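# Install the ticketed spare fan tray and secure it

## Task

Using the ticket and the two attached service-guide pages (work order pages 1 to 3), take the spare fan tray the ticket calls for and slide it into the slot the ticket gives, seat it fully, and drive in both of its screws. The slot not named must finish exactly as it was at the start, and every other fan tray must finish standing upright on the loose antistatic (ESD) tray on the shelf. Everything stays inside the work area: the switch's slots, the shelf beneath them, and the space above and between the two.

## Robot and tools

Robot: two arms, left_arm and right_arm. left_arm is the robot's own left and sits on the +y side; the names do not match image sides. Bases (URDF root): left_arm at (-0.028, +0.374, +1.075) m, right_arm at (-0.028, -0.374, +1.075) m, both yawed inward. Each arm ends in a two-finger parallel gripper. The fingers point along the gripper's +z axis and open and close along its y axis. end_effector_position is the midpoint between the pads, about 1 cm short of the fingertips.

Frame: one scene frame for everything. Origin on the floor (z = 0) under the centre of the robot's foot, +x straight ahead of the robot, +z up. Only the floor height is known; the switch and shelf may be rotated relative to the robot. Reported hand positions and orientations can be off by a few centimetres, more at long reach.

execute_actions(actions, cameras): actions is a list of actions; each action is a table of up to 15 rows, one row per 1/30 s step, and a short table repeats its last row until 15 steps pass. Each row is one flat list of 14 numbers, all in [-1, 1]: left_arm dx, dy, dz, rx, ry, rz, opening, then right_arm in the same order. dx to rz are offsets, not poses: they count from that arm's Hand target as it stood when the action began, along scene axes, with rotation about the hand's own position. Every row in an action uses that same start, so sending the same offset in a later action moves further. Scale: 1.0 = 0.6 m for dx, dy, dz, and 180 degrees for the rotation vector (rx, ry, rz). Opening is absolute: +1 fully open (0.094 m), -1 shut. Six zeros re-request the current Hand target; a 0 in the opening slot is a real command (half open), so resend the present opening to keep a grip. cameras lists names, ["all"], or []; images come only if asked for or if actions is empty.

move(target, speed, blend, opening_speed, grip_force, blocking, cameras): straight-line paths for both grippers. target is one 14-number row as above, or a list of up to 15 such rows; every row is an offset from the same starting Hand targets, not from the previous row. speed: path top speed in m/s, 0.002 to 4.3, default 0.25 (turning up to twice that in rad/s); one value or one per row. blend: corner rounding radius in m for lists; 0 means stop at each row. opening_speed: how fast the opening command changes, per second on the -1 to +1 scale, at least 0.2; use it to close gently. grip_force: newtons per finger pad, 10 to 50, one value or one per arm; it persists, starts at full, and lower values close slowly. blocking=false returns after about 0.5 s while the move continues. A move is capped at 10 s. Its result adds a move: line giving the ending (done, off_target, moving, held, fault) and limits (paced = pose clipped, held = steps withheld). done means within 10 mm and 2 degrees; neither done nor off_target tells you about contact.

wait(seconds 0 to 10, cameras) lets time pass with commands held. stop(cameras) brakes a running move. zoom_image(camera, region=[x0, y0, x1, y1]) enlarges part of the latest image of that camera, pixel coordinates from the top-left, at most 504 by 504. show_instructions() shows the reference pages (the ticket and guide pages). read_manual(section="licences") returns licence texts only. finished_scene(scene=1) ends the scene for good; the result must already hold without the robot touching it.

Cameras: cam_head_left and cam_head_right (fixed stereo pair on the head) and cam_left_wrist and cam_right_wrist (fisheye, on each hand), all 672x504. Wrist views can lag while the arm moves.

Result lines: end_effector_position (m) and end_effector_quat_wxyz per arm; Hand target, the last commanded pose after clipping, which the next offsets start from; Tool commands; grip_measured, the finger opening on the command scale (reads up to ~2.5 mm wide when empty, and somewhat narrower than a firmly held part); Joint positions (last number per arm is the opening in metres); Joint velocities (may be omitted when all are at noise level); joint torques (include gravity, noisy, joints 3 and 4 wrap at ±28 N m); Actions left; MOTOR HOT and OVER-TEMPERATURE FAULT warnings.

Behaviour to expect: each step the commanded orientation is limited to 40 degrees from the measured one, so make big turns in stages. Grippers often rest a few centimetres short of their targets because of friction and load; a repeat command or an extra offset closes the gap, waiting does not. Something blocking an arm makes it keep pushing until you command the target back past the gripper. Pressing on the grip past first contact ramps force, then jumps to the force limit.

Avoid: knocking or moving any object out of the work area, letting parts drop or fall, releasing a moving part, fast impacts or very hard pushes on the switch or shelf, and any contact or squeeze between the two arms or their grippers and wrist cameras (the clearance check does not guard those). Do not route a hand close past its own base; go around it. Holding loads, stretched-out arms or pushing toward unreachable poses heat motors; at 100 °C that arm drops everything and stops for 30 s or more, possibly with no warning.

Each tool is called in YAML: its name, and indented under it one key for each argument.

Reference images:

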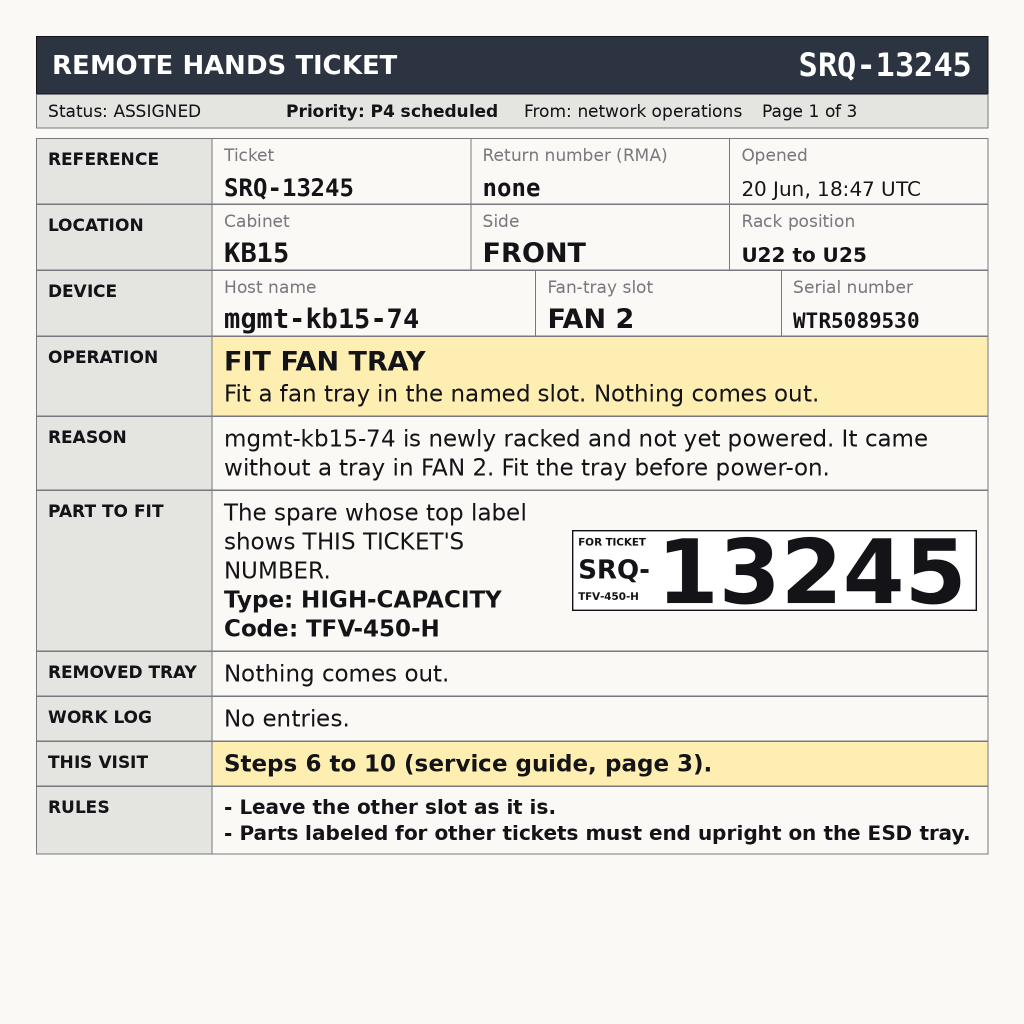

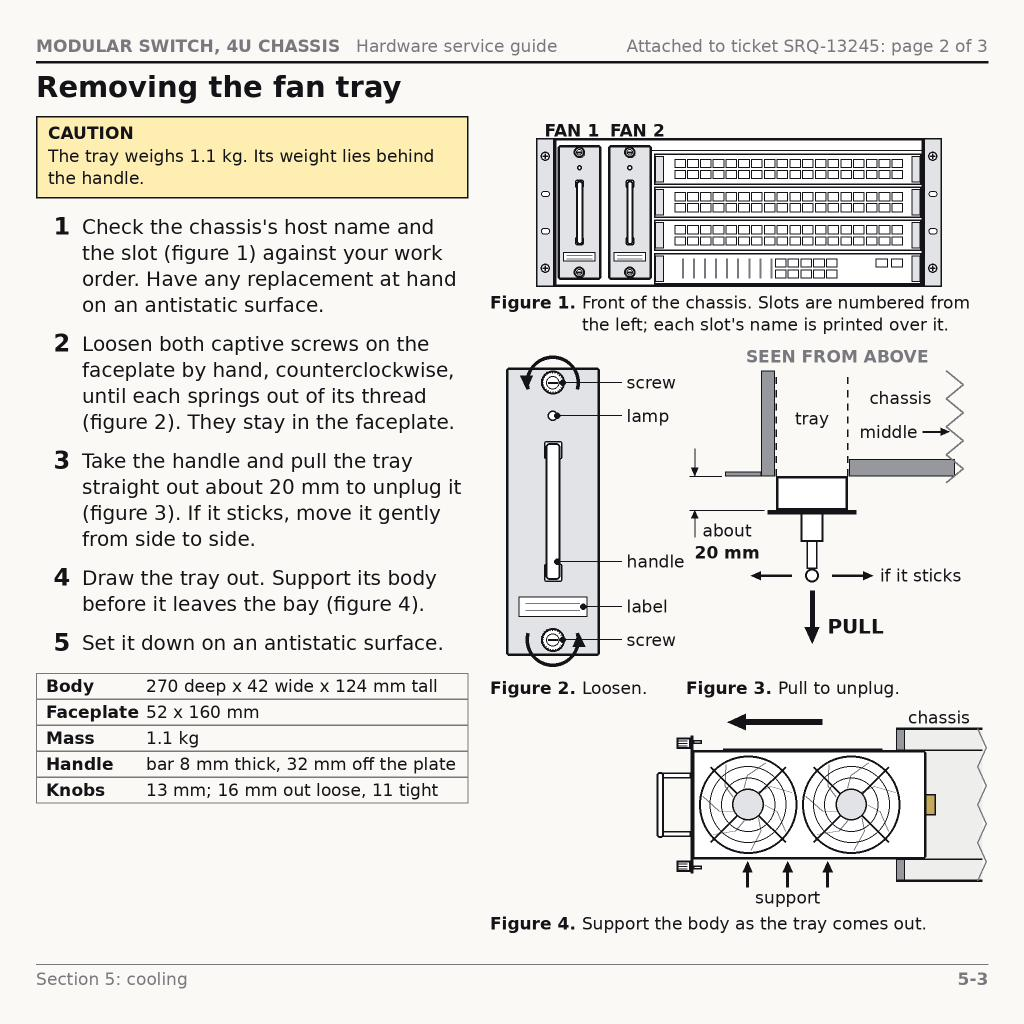

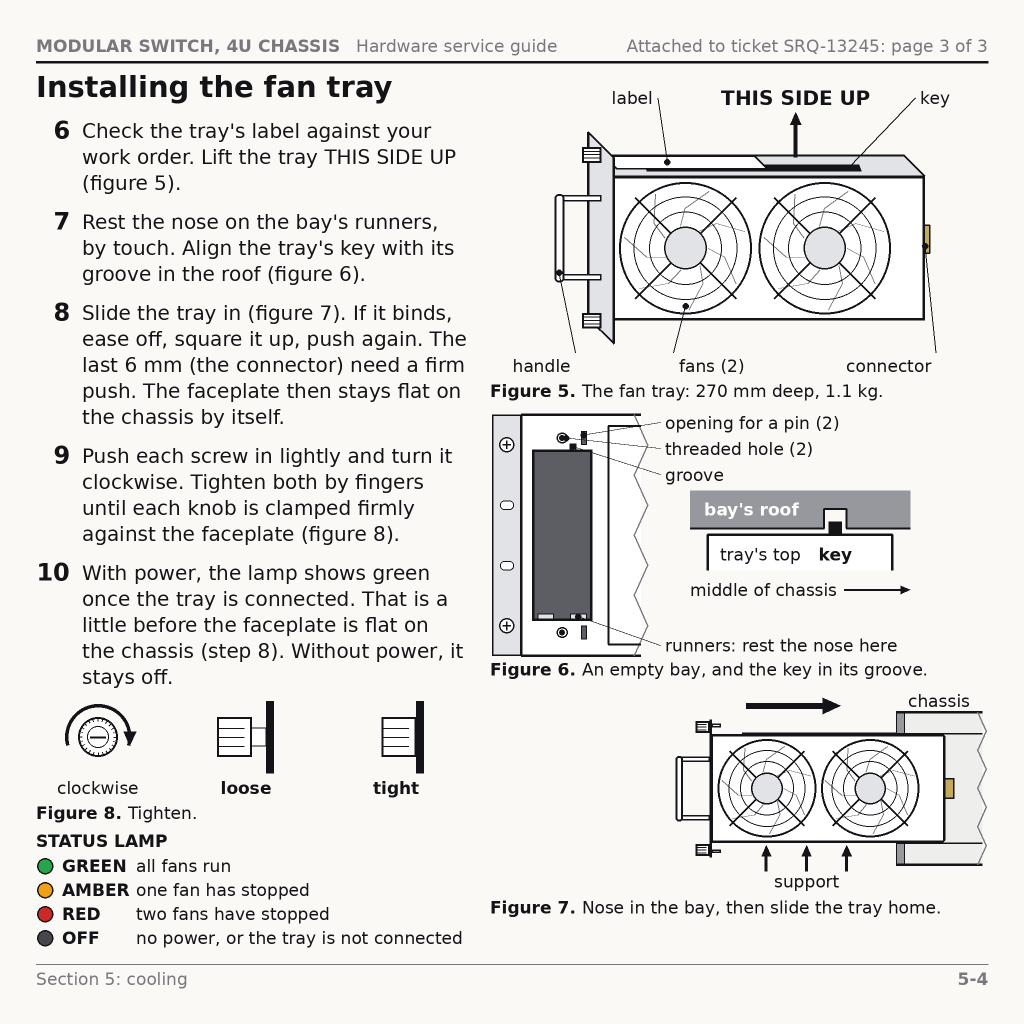

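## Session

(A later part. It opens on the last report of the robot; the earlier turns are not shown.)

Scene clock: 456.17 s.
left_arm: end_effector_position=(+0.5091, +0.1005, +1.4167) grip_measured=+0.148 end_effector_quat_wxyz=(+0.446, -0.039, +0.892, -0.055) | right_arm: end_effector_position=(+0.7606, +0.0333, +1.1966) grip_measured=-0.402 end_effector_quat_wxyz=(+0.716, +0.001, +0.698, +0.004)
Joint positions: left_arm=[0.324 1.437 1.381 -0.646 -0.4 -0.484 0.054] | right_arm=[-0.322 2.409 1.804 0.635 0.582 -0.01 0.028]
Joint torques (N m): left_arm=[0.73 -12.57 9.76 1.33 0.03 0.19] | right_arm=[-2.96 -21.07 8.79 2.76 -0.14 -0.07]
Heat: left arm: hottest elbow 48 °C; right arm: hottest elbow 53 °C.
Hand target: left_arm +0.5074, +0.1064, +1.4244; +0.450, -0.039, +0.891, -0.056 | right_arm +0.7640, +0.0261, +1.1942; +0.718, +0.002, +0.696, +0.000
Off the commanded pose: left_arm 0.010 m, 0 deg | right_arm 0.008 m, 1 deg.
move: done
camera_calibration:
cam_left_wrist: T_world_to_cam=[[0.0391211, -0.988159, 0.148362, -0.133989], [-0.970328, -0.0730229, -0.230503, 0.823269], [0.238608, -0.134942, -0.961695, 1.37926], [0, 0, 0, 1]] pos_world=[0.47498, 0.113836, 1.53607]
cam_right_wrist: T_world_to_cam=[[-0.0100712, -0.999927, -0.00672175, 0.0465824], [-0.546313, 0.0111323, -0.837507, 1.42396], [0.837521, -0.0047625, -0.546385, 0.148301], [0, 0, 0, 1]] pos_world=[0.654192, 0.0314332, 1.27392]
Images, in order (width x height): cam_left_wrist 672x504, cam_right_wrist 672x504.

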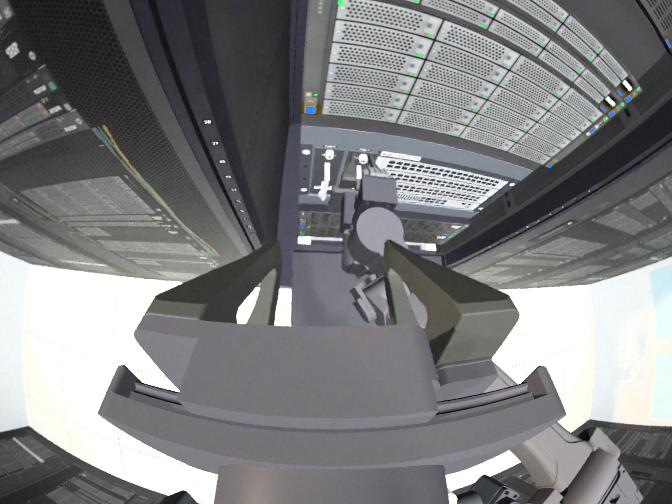

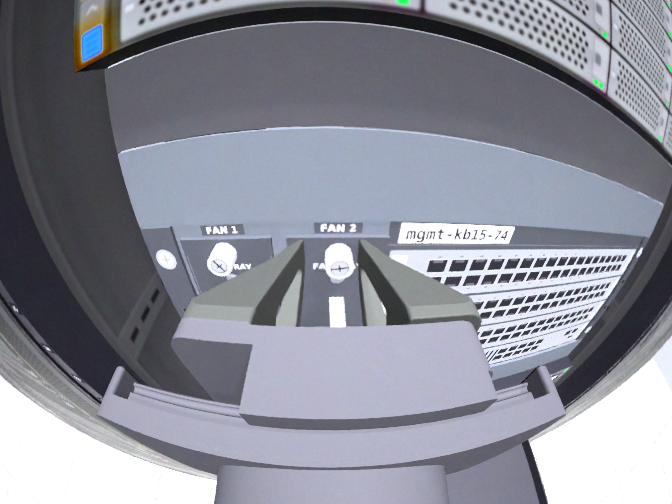

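move:
  target:
    - [0,0,0,0,0,0,0.15,-0.002,-0.008,0.03,0,0,0,-0.4]
    - [0,0,0,0,0,0,0.15,-0.002,-0.008,0.03,0,0,0,-0.85]
    - [0,0,0,0,0,0,0.15,0.036,0.01,0.02,0.64,0,0.02,-0.85]
  speed: [0.1,0.1,0.4]
  cameras: ["cam_right_wrist"]

zoom_image:
  camera: "cam_right_wrist"
  region: [270, 190, 400, 310]

Scene clock: 461.93 s.
left_arm: end_effector_position=(+0.5091, +0.1005, +1.4167) grip_measured=+0.148 end_effector_quat_wxyz=(+0.446, -0.039, +0.892, -0.055) | right_arm: end_effector_position=(+0.7618, +0.0284, +1.1936) grip_measured=-0.744 end_effector_quat_wxyz=(+0.390, +0.590, +0.386, +0.592)
Joint positions: left_arm=[0.324 1.437 1.381 -0.646 -0.4 -0.484 0.054] | right_arm=[-0.327 2.404 1.799 0.613 0.585 1.974 0.012]
Joint torques (N m): left_arm=[0.97 -11.16 9.91 1.14 -0.01 0.1] | right_arm=[-3.25 -19.19 15.47 0.85 -0.78 0.14]
Heat: left arm: hottest elbow 48 °C; right arm: hottest elbow 53 °C.
Hand target: left_arm +0.5074, +0.1064, +1.4244; +0.450, -0.039, +0.891, -0.056 | right_arm +0.7856, +0.0323, +1.2062; +0.383, +0.589, +0.373, +0.606
Off the commanded pose: left_arm 0.010 m, 0 deg | right_arm 0.027 m, 2 deg.
move: off_target (right_arm); target 2's new opening was sent with right_arm's hand 0.020 m and 1 deg from that target
camera_calibration:
cam_right_wrist: T_world_to_cam=[[-0.00707943, 0.396254, -0.918114, 1.08747], [-0.565143, 0.755862, 0.330585, 0.0211879], [0.824962, 0.521206, 0.218589, -0.77276], [0, 0, 0, 1]] pos_world=[0.657171, -0.0441633, 1.16034]
Images, in order (width x height): cam_right_wrist 672x504.

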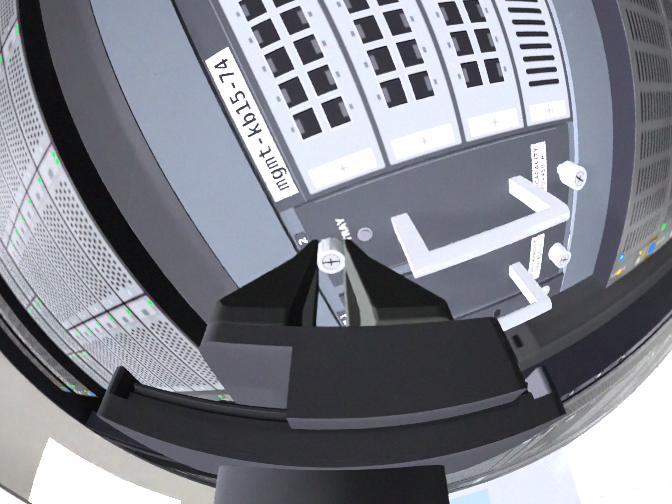

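Scaled by 3.877 from the camera's 672x504 image, which has a finer 960x720 frame.

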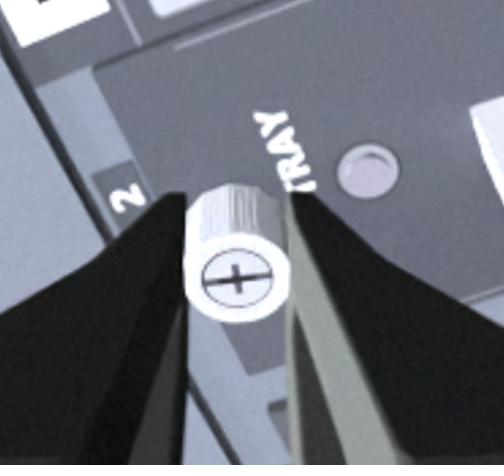

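move:
  target:
    - [0,0,0,0,0,0,0.15,-0.034,0,-0.02,0,0,0,-0.85]
    - [0,0,0,0,0,0,0.15,-0.034,0,-0.02,0,0,0,-0.5]
    - [0,0,0,0,0,0,0.15,-0.036,-0.008,-0.02,-0.64,0,-0.02,-0.4]
  speed: [0.1,0.1,0.5]
  cameras: ["cam_right_wrist","cam_left_wrist"]

zoom_image:
  camera: "cam_right_wrist"
  region: [270, 190, 400, 310]

zoom_image:
  camera: "cam_left_wrist"
  region: [315, 140, 380, 175]

Scene clock: 467.53 s.
left_arm: end_effector_position=(+0.5091, +0.1005, +1.4167) grip_measured=+0.148 end_effector_quat_wxyz=(+0.446, -0.039, +0.892, -0.055) | right_arm: end_effector_position=(+0.7613, +0.0296, +1.1981) grip_measured=-0.402 end_effector_quat_wxyz=(+0.715, +0.003, +0.699, +0.002)
Joint positions: left_arm=[0.324 1.437 1.381 -0.646 -0.4 -0.484 0.054] | right_arm=[-0.326 2.404 1.799 0.633 0.583 -0.01 0.028]
Joint torques (N m): left_arm=[0.97 -12.34 9.88 1.13 0.06 0.13] | right_arm=[-2.49 -20.6 9.43 2.76 -0.11 -0.08]
Heat: left arm: hottest elbow 48 °C; right arm: hottest elbow 53 °C.
Hand target: left_arm +0.5074, +0.1064, +1.4244; +0.450, -0.039, +0.891, -0.056 | right_arm +0.7640, +0.0275, +1.1942; +0.718, +0.002, +0.696, +0.000
Off the commanded pose: left_arm 0.010 m, 0 deg | right_arm 0.005 m, 1 deg.
move: done
camera_calibration:
cam_left_wrist: T_world_to_cam=[[0.0391211, -0.988159, 0.148362, -0.133989], [-0.970328, -0.0730229, -0.230503, 0.823269], [0.238608, -0.134942, -0.961695, 1.37926], [0, 0, 0, 1]] pos_world=[0.47498, 0.113836, 1.53607]
cam_right_wrist: T_world_to_cam=[[-0.0146952, -0.999875, -0.00581973, 0.0453066], [-0.547283, 0.0129143, -0.836848, 1.42561], [0.836819, -0.00911259, -0.547404, 0.150432], [0, 0, 0, 1]] pos_world=[0.654992, 0.0282611, 1.27563]
Images, in order (width x height): cam_left_wrist 672x504, cam_right_wrist 672x504.

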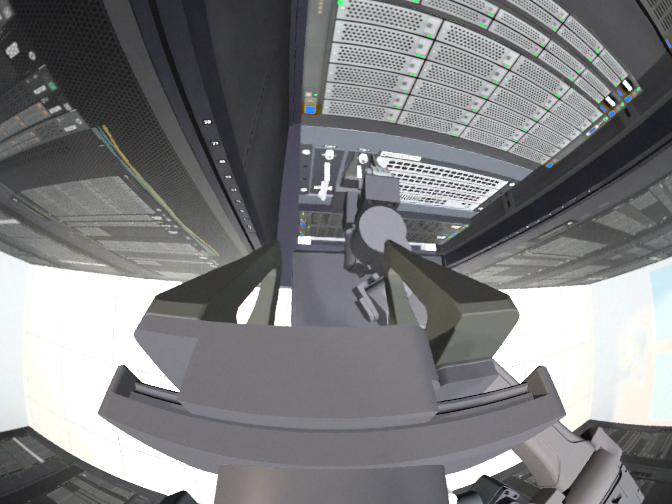

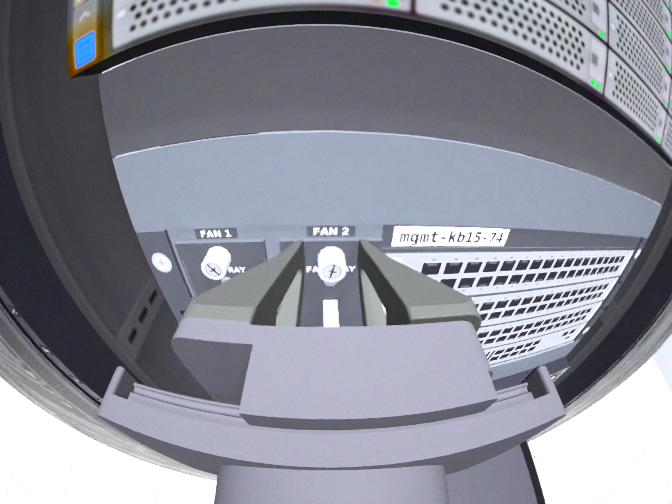

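Scaled by 3.877 from the camera's 672x504 image, which has a finer 960x720 frame.

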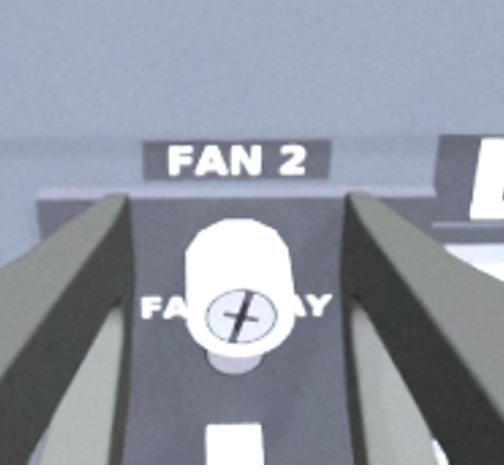

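Scaled by 7.754 from the camera's 672x504 image, which has a finer 960x720 frame.

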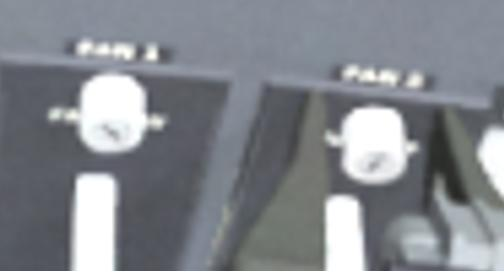

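move:
  target:
    - [0,0,0,0,0,0,0.15,-0.002,0.002,0.036,0,0,0,-0.4]
    - [0,0,0,0,0,0,0.15,-0.002,0.002,0.036,0,0,0,-0.87]
    - [0,0,0,0,0,0,0.15,0.036,0.01,0.025,0.64,0,0.02,-0.87]
  speed: [0.1,0.1,0.4]
  cameras: ["cam_right_wrist"]

zoom_image:
  camera: "cam_right_wrist"
  region: [270, 190, 400, 310]

Scene clock: 473.00 s.
left_arm: end_effector_position=(+0.5091, +0.1005, +1.4167) grip_measured=+0.148 end_effector_quat_wxyz=(+0.446, -0.039, +0.892, -0.055) | right_arm: end_effector_position=(+0.7629, +0.0261, +1.1925) grip_measured=-0.744 end_effector_quat_wxyz=(+0.392, +0.593, +0.386, +0.589)
Joint positions: left_arm=[0.324 1.437 1.381 -0.646 -0.4 -0.484 0.054] | right_arm=[-0.329 2.404 1.8 0.605 0.589 1.976 0.012]
Joint torques (N m): left_arm=[0.67 -11.81 9.91 1.24 0.01 0.09] | right_arm=[-2.96 -19.49 15.51 0.9 -0.87 0.1]
Heat: left arm: hottest elbow 48 °C; right arm: hottest elbow 54 °C.
Hand target: left_arm +0.5074, +0.1064, +1.4244; +0.450, -0.039, +0.891, -0.056 | right_arm +0.7856, +0.0333, +1.2090; +0.383, +0.589, +0.373, +0.606
Off the commanded pose: left_arm 0.010 m, 0 deg | right_arm 0.029 m, 3 deg.
move: off_target (right_arm); target 2's new opening was sent with right_arm's hand 0.019 m and 1 deg from that target
camera_calibration:
cam_right_wrist: T_world_to_cam=[[-0.00967685, 0.394475, -0.918856, 1.09033], [-0.558722, 0.759944, 0.332136, 0.0171345], [0.829299, 0.516599, 0.213048, -0.768864], [0, 0, 0, 1]] pos_world=[0.657742, -0.0459348, 1.15997]
Images, in order (width x height): cam_right_wrist 672x504.

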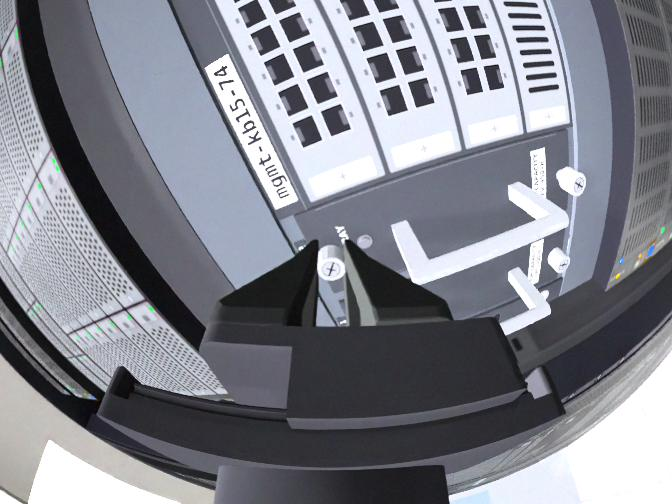

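Scaled by 3.877 from the camera's 672x504 image, which has a finer 960x720 frame.

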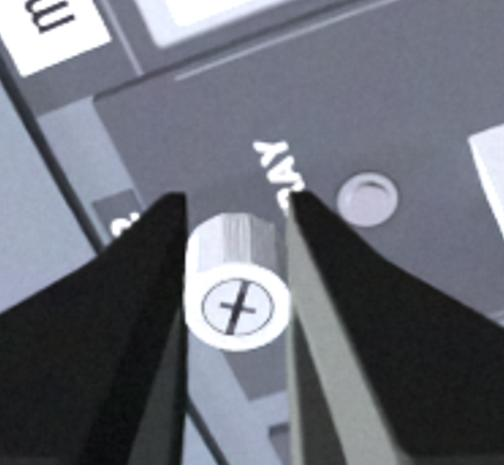

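move:
  target:
    - [0,0,0,0,0,0,0.15,-0.034,0,-0.02,0,0,0,-0.85]
    - [0,0,0,0,0,0,0.15,-0.034,0,-0.02,0,0,0,-0.5]
    - [0,0,0,0,0,0,0.15,-0.036,0.004,-0.02,-0.64,0,-0.02,-0.4]
  speed: [0.1,0.1,0.5]
  cameras: ["cam_right_wrist","cam_left_wrist"]

zoom_image:
  camera: "cam_right_wrist"
  region: [270, 190, 400, 310]

zoom_image:
  camera: "cam_left_wrist"
  region: [315, 140, 380, 175]

Scene clock: 479.17 s.
left_arm: end_effector_position=(+0.5091, +0.1005, +1.4167) grip_measured=+0.148 end_effector_quat_wxyz=(+0.446, -0.039, +0.892, -0.055) | right_arm: end_effector_position=(+0.7622, +0.0268, +1.1989) grip_measured=-0.402 end_effector_quat_wxyz=(+0.712, +0.005, +0.702, -0.004)
Joint positions: left_arm=[0.324 1.437 1.381 -0.646 -0.4 -0.484 0.054] | right_arm=[-0.327 2.4 1.8 0.619 0.593 -0.01 0.028]
Joint torques (N m): left_arm=[0.91 -11.87 9.88 1.25 0.01 0.11] | right_arm=[-1.67 -19.96 10.88 2.77 -0.14 -0.07]
Heat: left arm: hottest elbow 48 °C; right arm: hottest elbow 53 °C.
Hand target: left_arm +0.5074, +0.1064, +1.4244; +0.450, -0.039, +0.891, -0.056 | right_arm +0.7640, +0.0357, +1.1970; +0.719, +0.002, +0.695, +0.000
Off the commanded pose: left_arm 0.010 m, 0 deg | right_arm 0.009 m, 1 deg.
move: done
camera_calibration:
cam_left_wrist: T_world_to_cam=[[0.0391211, -0.988159, 0.148362, -0.133989], [-0.970328, -0.0730229, -0.230503, 0.823269], [0.238608, -0.134942, -0.961695, 1.37926], [0, 0, 0, 1]] pos_world=[0.47498, 0.113836, 1.53607]
cam_right_wrist: T_world_to_cam=[[-0.026475, -0.999649, -0.000483786, 0.0451314], [-0.553684, 0.0150668, -0.83259, 1.42645], [0.832306, -0.0217749, -0.553889, 0.161586], [0, 0, 0, 1]] pos_world=[0.656511, 0.027142, 1.27717]
Images, in order (width x height): cam_left_wrist 672x504, cam_right_wrist 672x504.

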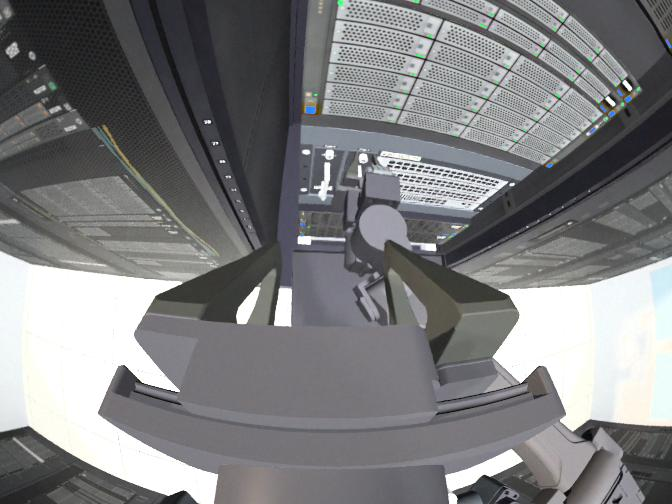

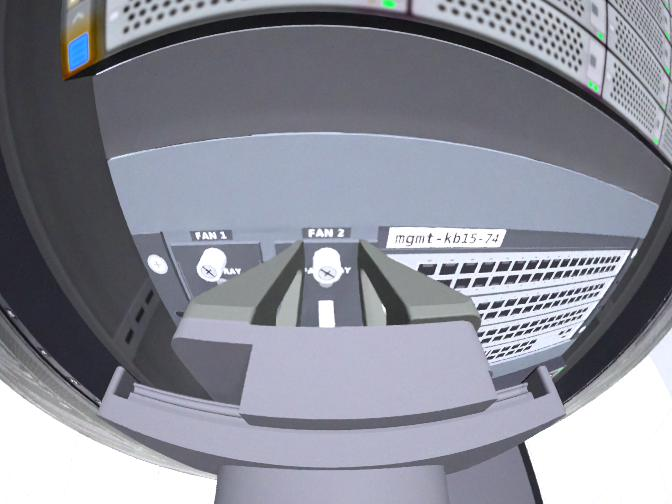

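Scaled by 3.877 from the camera's 672x504 image, which has a finer 960x720 frame.

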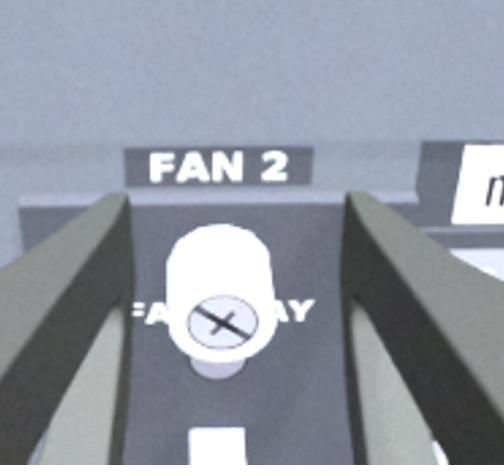

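Scaled by 7.754 from the camera's 672x504 image, which has a finer 960x720 frame.

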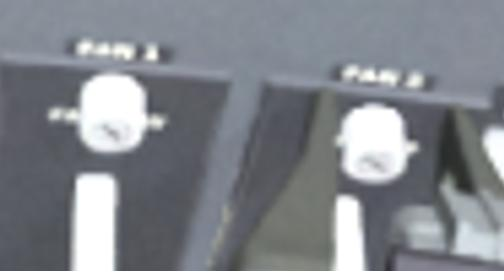

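move:
  target:
    - [0,0,0,0,0,0,0.15,-0.002,0.006,0.036,0,0,0,-0.4]
    - [0,0,0,0,0,0,0.15,-0.002,0.006,0.036,0,0,0,-0.87]
    - [0,0,0,0,0,0,0.15,0.036,0.004,0.02,0.64,0,0.02,-0.87]
  speed: [0.1,0.1,0.4]
  cameras: ["cam_right_wrist"]

zoom_image:
  camera: "cam_right_wrist"
  region: [270, 190, 400, 310]

Scene clock: 484.87 s.
left_arm: end_effector_position=(+0.5091, +0.1005, +1.4167) grip_measured=+0.148 end_effector_quat_wxyz=(+0.446, -0.039, +0.892, -0.055) | right_arm: end_effector_position=(+0.7627, +0.0271, +1.1937) grip_measured=-0.744 end_effector_quat_wxyz=(+0.393, +0.594, +0.388, +0.585)
Joint positions: left_arm=[0.324 1.437 1.381 -0.646 -0.4 -0.484 0.054] | right_arm=[-0.327 2.4 1.803 0.591 0.593 1.974 0.012]
Joint torques (N m): left_arm=[1.61 -12.22 9.95 1.13 -0.01 0.14] | right_arm=[-2.73 -18.84 16.13 1.29 -0.84 0.09]
Heat: left arm: hottest elbow 48 °C; right arm: hottest elbow 53 °C.
Hand target: left_arm +0.5074, +0.1064, +1.4244; +0.450, -0.039, +0.891, -0.056 | right_arm +0.7857, +0.0380, +1.2092; +0.383, +0.589, +0.373, +0.606
Off the commanded pose: left_arm 0.010 m, 0 deg | right_arm 0.030 m, 3 deg.
move: off_target (right_arm); target 2's new opening was sent with right_arm's hand 0.024 m and 1 deg from that target
camera_calibration:
cam_right_wrist: T_world_to_cam=[[-0.0151116, 0.388533, -0.921311, 1.0983], [-0.554367, 0.763575, 0.331106, 0.0135782], [0.832135, 0.515748, 0.203851, -0.760569], [0, 0, 0, 1]] pos_world=[0.657021, -0.0448336, 1.16243]
Images, in order (width x height): cam_right_wrist 672x504.

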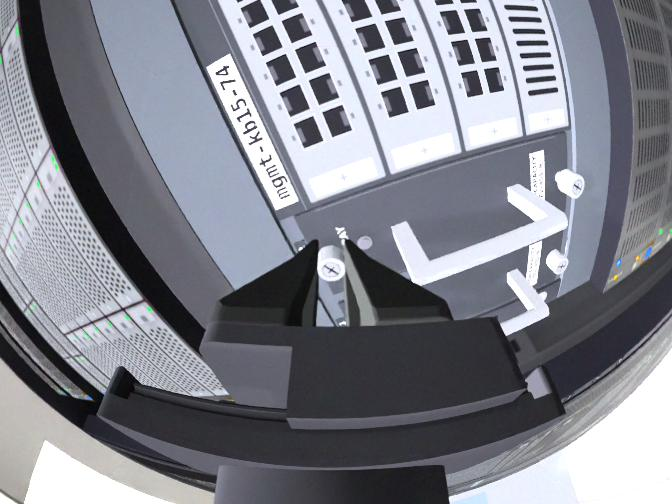

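Scaled by 3.877 from the camera's 672x504 image, which has a finer 960x720 frame.

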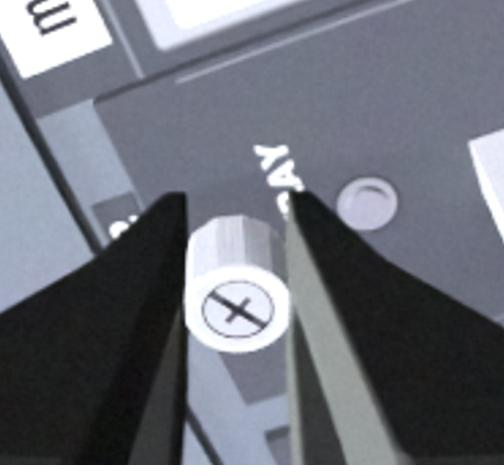

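move:
  target:
    - [0,0,0,0,0,0,0.15,-0.034,0,-0.015,0,0,0,-0.85]
    - [0,0,0,0,0,0,0.15,-0.034,0,-0.015,0,0,0,-0.5]
    - [0,0,0,0,0,0,0.15,-0.036,0.0,-0.015,-0.64,0,-0.02,-0.4]
  speed: [0.1,0.1,0.5]
  cameras: ["cam_right_wrist","cam_left_wrist"]

zoom_image:
  camera: "cam_right_wrist"
  region: [270, 190, 400, 310]

zoom_image:
  camera: "cam_left_wrist"
  region: [315, 140, 380, 175]

Scene clock: 490.33 s.
left_arm: end_effector_position=(+0.5091, +0.1005, +1.4167) grip_measured=+0.148 end_effector_quat_wxyz=(+0.446, -0.039, +0.892, -0.055) | right_arm: end_effector_position=(+0.7619, +0.0283, +1.1985) grip_measured=-0.402 end_effector_quat_wxyz=(+0.711, +0.004, +0.703, -0.005)
Joint positions: left_arm=[0.324 1.437 1.381 -0.646 -0.4 -0.484 0.054] | right_arm=[-0.325 2.4 1.803 0.611 0.595 -0.01 0.028]
Joint torques (N m): left_arm=[1.44 -12.1 9.83 1.2 0.02 0.15] | right_arm=[-1.55 -20.07 11.12 2.8 -0.14 -0.07]
Heat: left arm: hottest elbow 47 °C; right arm: hottest elbow 53 °C.
Hand target: left_arm +0.5074, +0.1064, +1.4244; +0.450, -0.039, +0.891, -0.056 | right_arm +0.7641, +0.0380, +1.2001; +0.718, +0.002, +0.696, +0.000
Off the commanded pose: left_arm 0.010 m, 0 deg | right_arm 0.010 m, 1 deg.
move: done; target 2's new opening was sent with right_arm's hand 0.013 m and 3 deg from that target
camera_calibration:
cam_left_wrist: T_world_to_cam=[[0.0391211, -0.988159, 0.148362, -0.133989], [-0.970328, -0.0730229, -0.230503, 0.823269], [0.238608, -0.134942, -0.961695, 1.37926], [0, 0, 0, 1]] pos_world=[0.47498, 0.113836, 1.53607]
cam_right_wrist: T_world_to_cam=[[-0.0268524, -0.999636, 0.00273425, 0.0429835], [-0.557696, 0.0127108, -0.829948, 1.42593], [0.829611, -0.023811, -0.557834, 0.168465], [0, 0, 0, 1]] pos_world=[0.656627, 0.0288545, 1.2773]
Images, in order (width x height): cam_left_wrist 672x504, cam_right_wrist 672x504.

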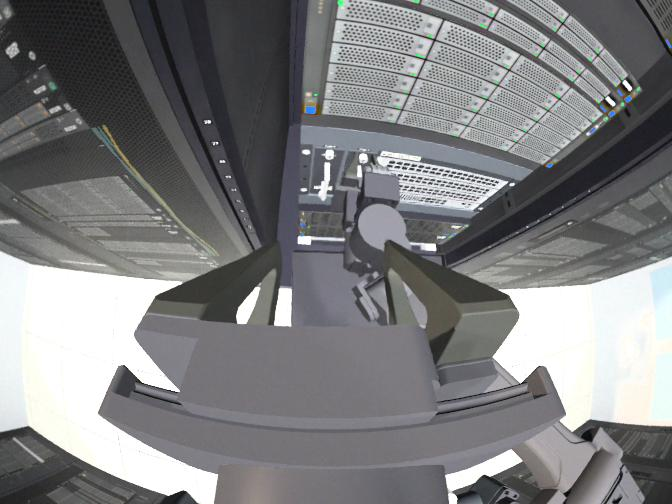

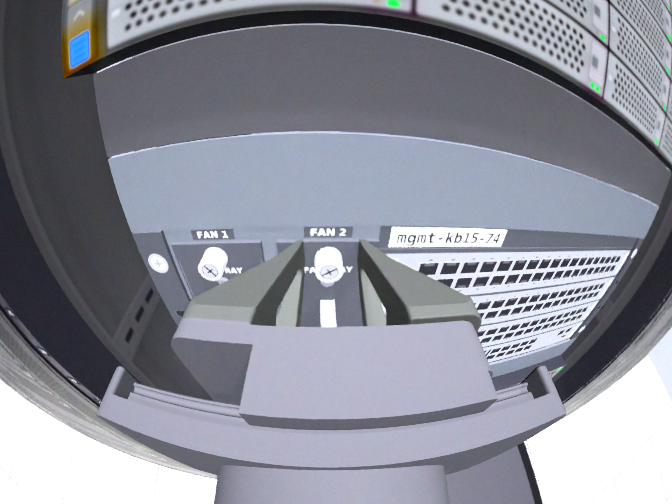

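Scaled by 3.877 from the camera's 672x504 image, which has a finer 960x720 frame.

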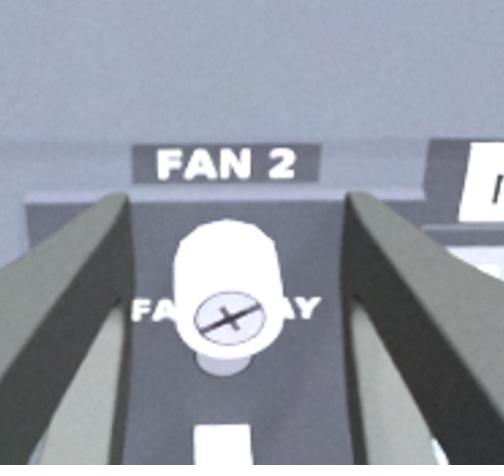

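Scaled by 7.754 from the camera's 672x504 image, which has a finer 960x720 frame.

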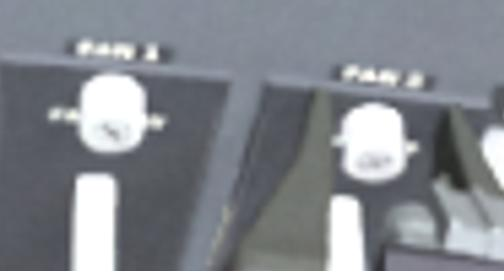

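zoom_image:
  camera: "cam_right_wrist"
  region: [180, 220, 360, 300]

Scaled by 2.800 from the camera's 672x504 image, which has a finer 960x720 frame.

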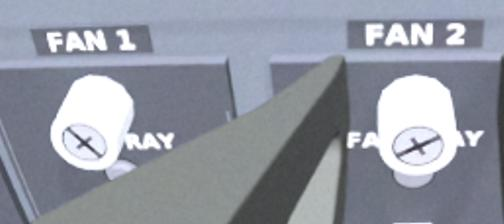

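move:
  target:
    - [0,0,0,0,0,0,0.15,-0.002,0.0,0.03,0,0,0,-0.4]
    - [0,0,0,0,0,0,0.15,-0.002,0.0,0.03,0,0,0,-0.87]
    - [0,0,0,0,0,0,0.15,0.036,0.0,0.018,0.64,0,0.02,-0.87]
    - [0,0,0,0,0,0,0.15,0.0,0.0,0.004,0.64,0,0.02,-0.5]
    - [0,0,0,0,0,0,0.15,0,0,0,0,0,0,-0.4]
  speed: [0.1,0.1,0.6,0.15,0.8]
  cameras: ["cam_right_wrist","cam_left_wrist"]

zoom_image:
  camera: "cam_right_wrist"
  region: [270, 190, 400, 310]

Scene clock: 499.43 s.
left_arm: end_effector_position=(+0.5091, +0.1005, +1.4167) grip_measured=+0.148 end_effector_quat_wxyz=(+0.446, -0.039, +0.892, -0.055) | right_arm: end_effector_position=(+0.7613, +0.0295, +1.2041) grip_measured=-0.402 end_effector_quat_wxyz=(+0.713, +0.005, +0.701, -0.003)
Joint positions: left_arm=[0.324 1.437 1.381 -0.646 -0.4 -0.484 0.054] | right_arm=[-0.324 2.393 1.803 0.611 0.595 -0.011 0.028]
Joint torques (N m): left_arm=[1.26 -11.93 9.83 1.26 0.02 0.17] | right_arm=[-1.73 -19.66 11.15 2.77 -0.14 -0.07]
Heat: left arm: hottest elbow 47 °C; right arm: hottest elbow 53 °C.
Hand target: left_arm +0.5074, +0.1064, +1.4244; +0.450, -0.039, +0.891, -0.056 | right_arm +0.7640, +0.0381, +1.2002; +0.719, +0.002, +0.695, +0.000
Off the commanded pose: left_arm 0.010 m, 0 deg | right_arm 0.010 m, 1 deg.
move: done; target 2's new opening was sent with right_arm's hand 0.022 m and 1 deg from that target; target 4's new opening was sent with right_arm's hand 0.015 m and 3 deg from that target
camera_calibration:
cam_left_wrist: T_world_to_cam=[[0.0391211, -0.988159, 0.148362, -0.133989], [-0.970328, -0.0730229, -0.230503, 0.823269], [0.238608, -0.134942, -0.961695, 1.37926], [0, 0, 0, 1]] pos_world=[0.47498, 0.113836, 1.53607]
cam_right_wrist: T_world_to_cam=[[-0.0253449, -0.999678, -0.000816387, 0.047286], [-0.552872, 0.0146974, -0.833136, 1.43036], [0.83288, -0.0206644, -0.553067, 0.163888], [0, 0, 0, 1]] pos_world=[0.655508, 0.0296348, 1.28237]
Images, in order (width x height): cam_left_wrist 672x504, cam_right_wrist 672x504.

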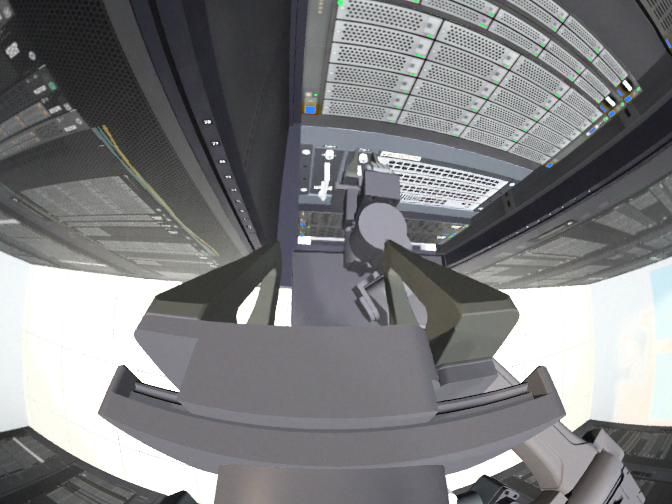

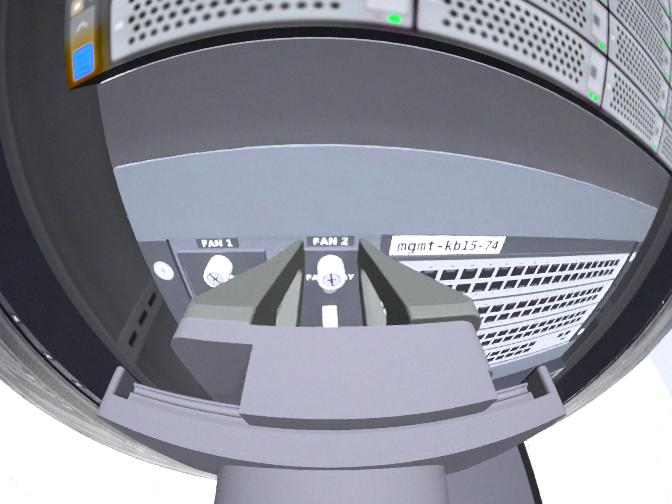

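Scaled by 3.877 from the camera's 672x504 image, which has a finer 960x720 frame.

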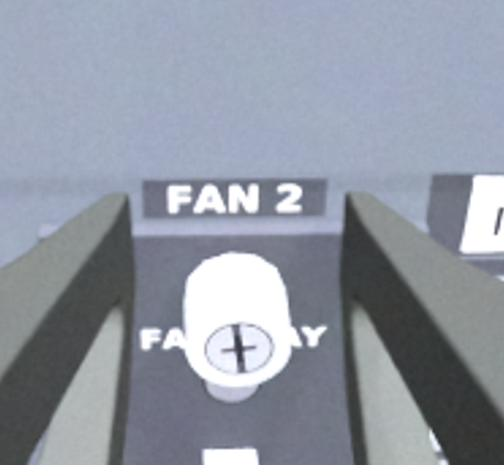

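move:
  target:
    - [0,0,0,0,0,0,0.15,-0.005,0,-0.042,0,0,0,-0.4]
    - [0,0,0,0,0,0,0.15,0,0.0,-0.008,0,0,0,-0.4]
  speed: 0.15
  cameras: ["cam_right_wrist"]

zoom_image:
  camera: "cam_right_wrist"
  region: [270, 190, 400, 310]

Scene clock: 501.57 s.
left_arm: end_effector_position=(+0.5091, +0.1005, +1.4167) grip_measured=+0.148 end_effector_quat_wxyz=(+0.446, -0.039, +0.892, -0.055) | right_arm: end_effector_position=(+0.7609, +0.0293, +1.1862) grip_measured=-0.402 end_effector_quat_wxyz=(+0.714, +0.006, +0.700, -0.002)
Joint positions: left_arm=[0.324 1.437 1.381 -0.646 -0.4 -0.484 0.054] | right_arm=[-0.324 2.423 1.803 0.646 0.595 -0.011 0.028]
Joint torques (N m): left_arm=[1.08 -12.22 9.99 1.18 0.01 0.11] | right_arm=[-1.73 -21.13 11.03 1.59 -0.15 -0.07]
Heat: left arm: hottest elbow 47 °C; right arm: hottest elbow 53 °C.
Hand target: left_arm +0.5074, +0.1064, +1.4244; +0.450, -0.039, +0.891, -0.056 | right_arm +0.7640, +0.0382, +1.1953; +0.718, +0.002, +0.696, +0.000
Off the commanded pose: left_arm 0.010 m, 0 deg | right_arm 0.013 m, 1 deg.
move: off_target (right_arm)
camera_calibration:
cam_right_wrist: T_world_to_cam=[[-0.0249768, -0.999682, -0.00337559, 0.0498366], [-0.549205, 0.016543, -0.835524, 1.41519], [0.835314, -0.0190148, -0.549444, 0.148063], [0, 0, 0, 1]] pos_world=[0.654793, 0.0292247, 1.26394]
Images, in order (width x height): cam_right_wrist 672x504.

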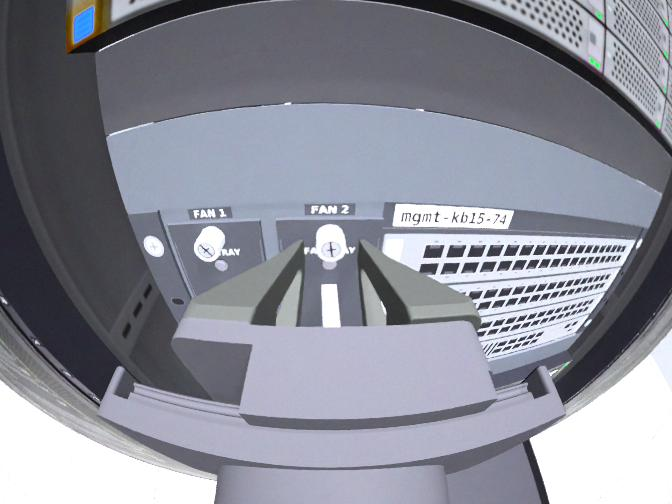

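Scaled by 3.877 from the camera's 672x504 image, which has a finer 960x720 frame.

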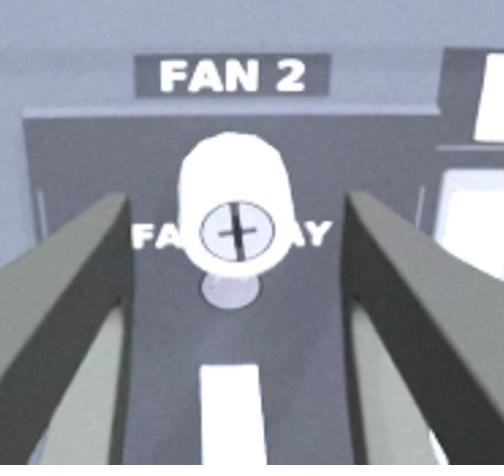

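move:
  target:
    - [0,0,0,0,0,0,0.15,0,0,0.072,0,0,0,-0.4]
    - [0,0,0,0,0,0,0.15,0,0.0,0.018,0,0,0,-0.4]
  speed: 0.12
  cameras: ["cam_right_wrist"]

zoom_image:
  camera: "cam_right_wrist"
  region: [270, 190, 400, 310]

Scene clock: 503.97 s.
left_arm: end_effector_position=(+0.5091, +0.1005, +1.4167) grip_measured=+0.148 end_effector_quat_wxyz=(+0.446, -0.039, +0.892, -0.055) | right_arm: end_effector_position=(+0.7612, +0.0295, +1.2192) grip_measured=-0.402 end_effector_quat_wxyz=(+0.716, +0.007, +0.698, -0.001)
Joint positions: left_arm=[0.324 1.437 1.381 -0.646 -0.4 -0.484 0.054] | right_arm=[-0.324 2.374 1.803 0.604 0.595 -0.011 0.028]
Joint torques (N m): left_arm=[1.08 -11.58 9.99 1.35 0.04 0.15] | right_arm=[-1.73 -18.84 11.07 2.76 -0.15 -0.06]
Heat: left arm: hottest elbow 47 °C; right arm: hottest elbow 53 °C.
Hand target: left_arm +0.5074, +0.1064, +1.4244; +0.450, -0.039, +0.891, -0.056 | right_arm +0.7640, +0.0382, +1.2063; +0.719, +0.002, +0.695, +0.000
Off the commanded pose: left_arm 0.010 m, 0 deg | right_arm 0.016 m, 1 deg.
move: off_target (right_arm)
camera_calibration:
cam_right_wrist: T_world_to_cam=[[-0.0250086, -0.999664, -0.00675391, 0.0542321], [-0.54468, 0.0192908, -0.838422, 1.44288], [0.838271, -0.0172891, -0.544979, 0.158171], [0, 0, 0, 1]] pos_world=[0.654675, 0.0291142, 1.29631]
Images, in order (width x height): cam_right_wrist 672x504.

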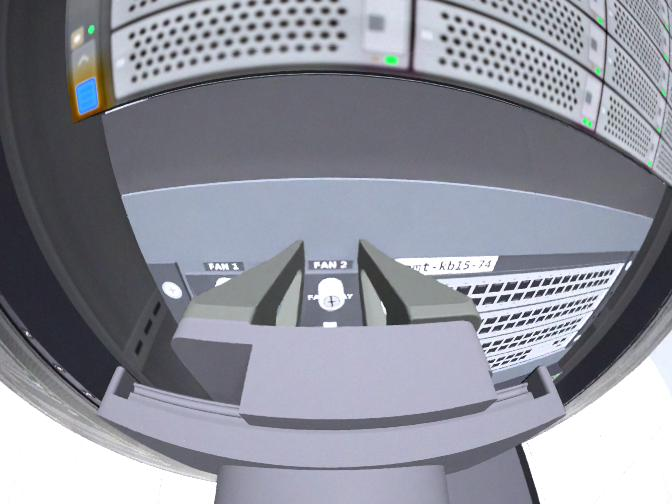

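Scaled by 3.877 from the camera's 672x504 image, which has a finer 960x720 frame.

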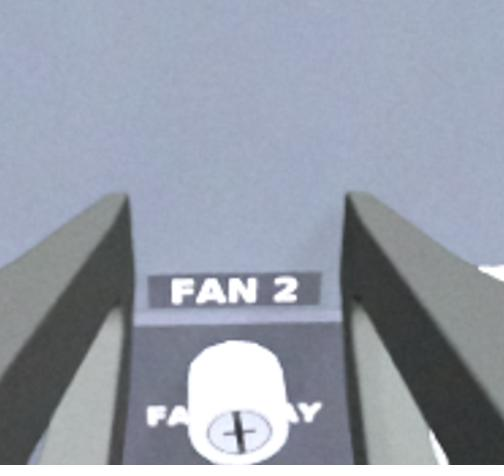

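move:
  target:
    - [0,0,0,0,0,0,0.15,-0.005,0,-0.038,0,0,0,-0.4]
    - [0,0,0,0,0,0,0.15,0,0.0,-0.004,0,0,0,-0.4]
  speed: 0.15
  cameras: ["cam_right_wrist"]

zoom_image:
  camera: "cam_right_wrist"
  region: [270, 190, 400, 310]

Scene clock: 506.10 s.
left_arm: end_effector_position=(+0.5091, +0.1005, +1.4167) grip_measured=+0.148 end_effector_quat_wxyz=(+0.446, -0.039, +0.892, -0.055) | right_arm: end_effector_position=(+0.7611, +0.0294, +1.1956) grip_measured=-0.402 end_effector_quat_wxyz=(+0.715, +0.006, +0.699, -0.002)
Joint positions: left_arm=[0.324 1.437 1.381 -0.646 -0.4 -0.484 0.054] | right_arm=[-0.324 2.409 1.803 0.634 0.595 -0.011 0.028]
Joint torques (N m): left_arm=[1.44 -12.04 9.94 1.11 0.01 0.08] | right_arm=[-1.67 -21.07 11.06 1.63 -0.14 -0.07]
Heat: left arm: hottest elbow 47 °C; right arm: hottest elbow 53 °C.
Hand target: left_arm +0.5074, +0.1064, +1.4244; +0.450, -0.039, +0.891, -0.056 | right_arm +0.7640, +0.0382, +1.2039; +0.719, +0.002, +0.695, +0.000
Off the commanded pose: left_arm 0.010 m, 0 deg | right_arm 0.012 m, 1 deg.
move: off_target (right_arm)
camera_calibration:
cam_right_wrist: T_world_to_cam=[[-0.0249547, -0.999681, -0.00390561, 0.0506289], [-0.548182, 0.016951, -0.836187, 1.42317], [0.835987, -0.0187258, -0.54843, 0.151351], [0, 0, 0, 1]] pos_world=[0.654889, 0.0293229, 1.27324]
Images, in order (width x height): cam_right_wrist 672x504.

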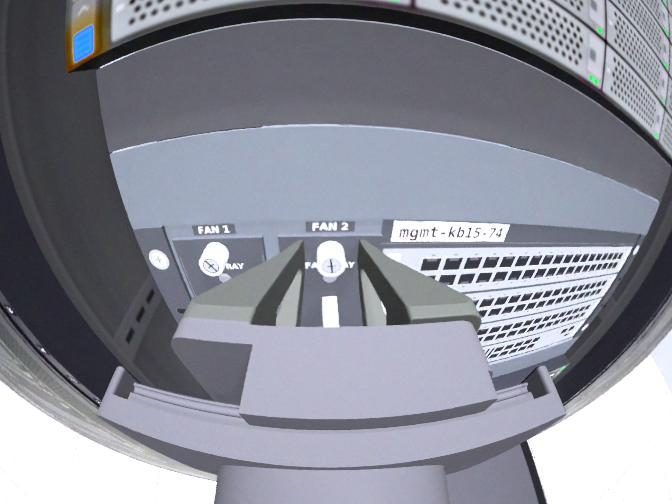

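Scaled by 3.877 from the camera's 672x504 image, which has a finer 960x720 frame.

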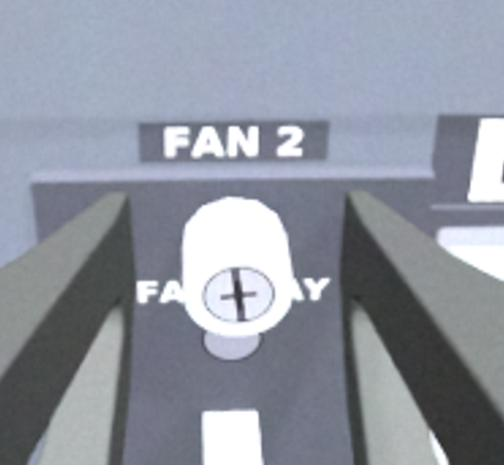

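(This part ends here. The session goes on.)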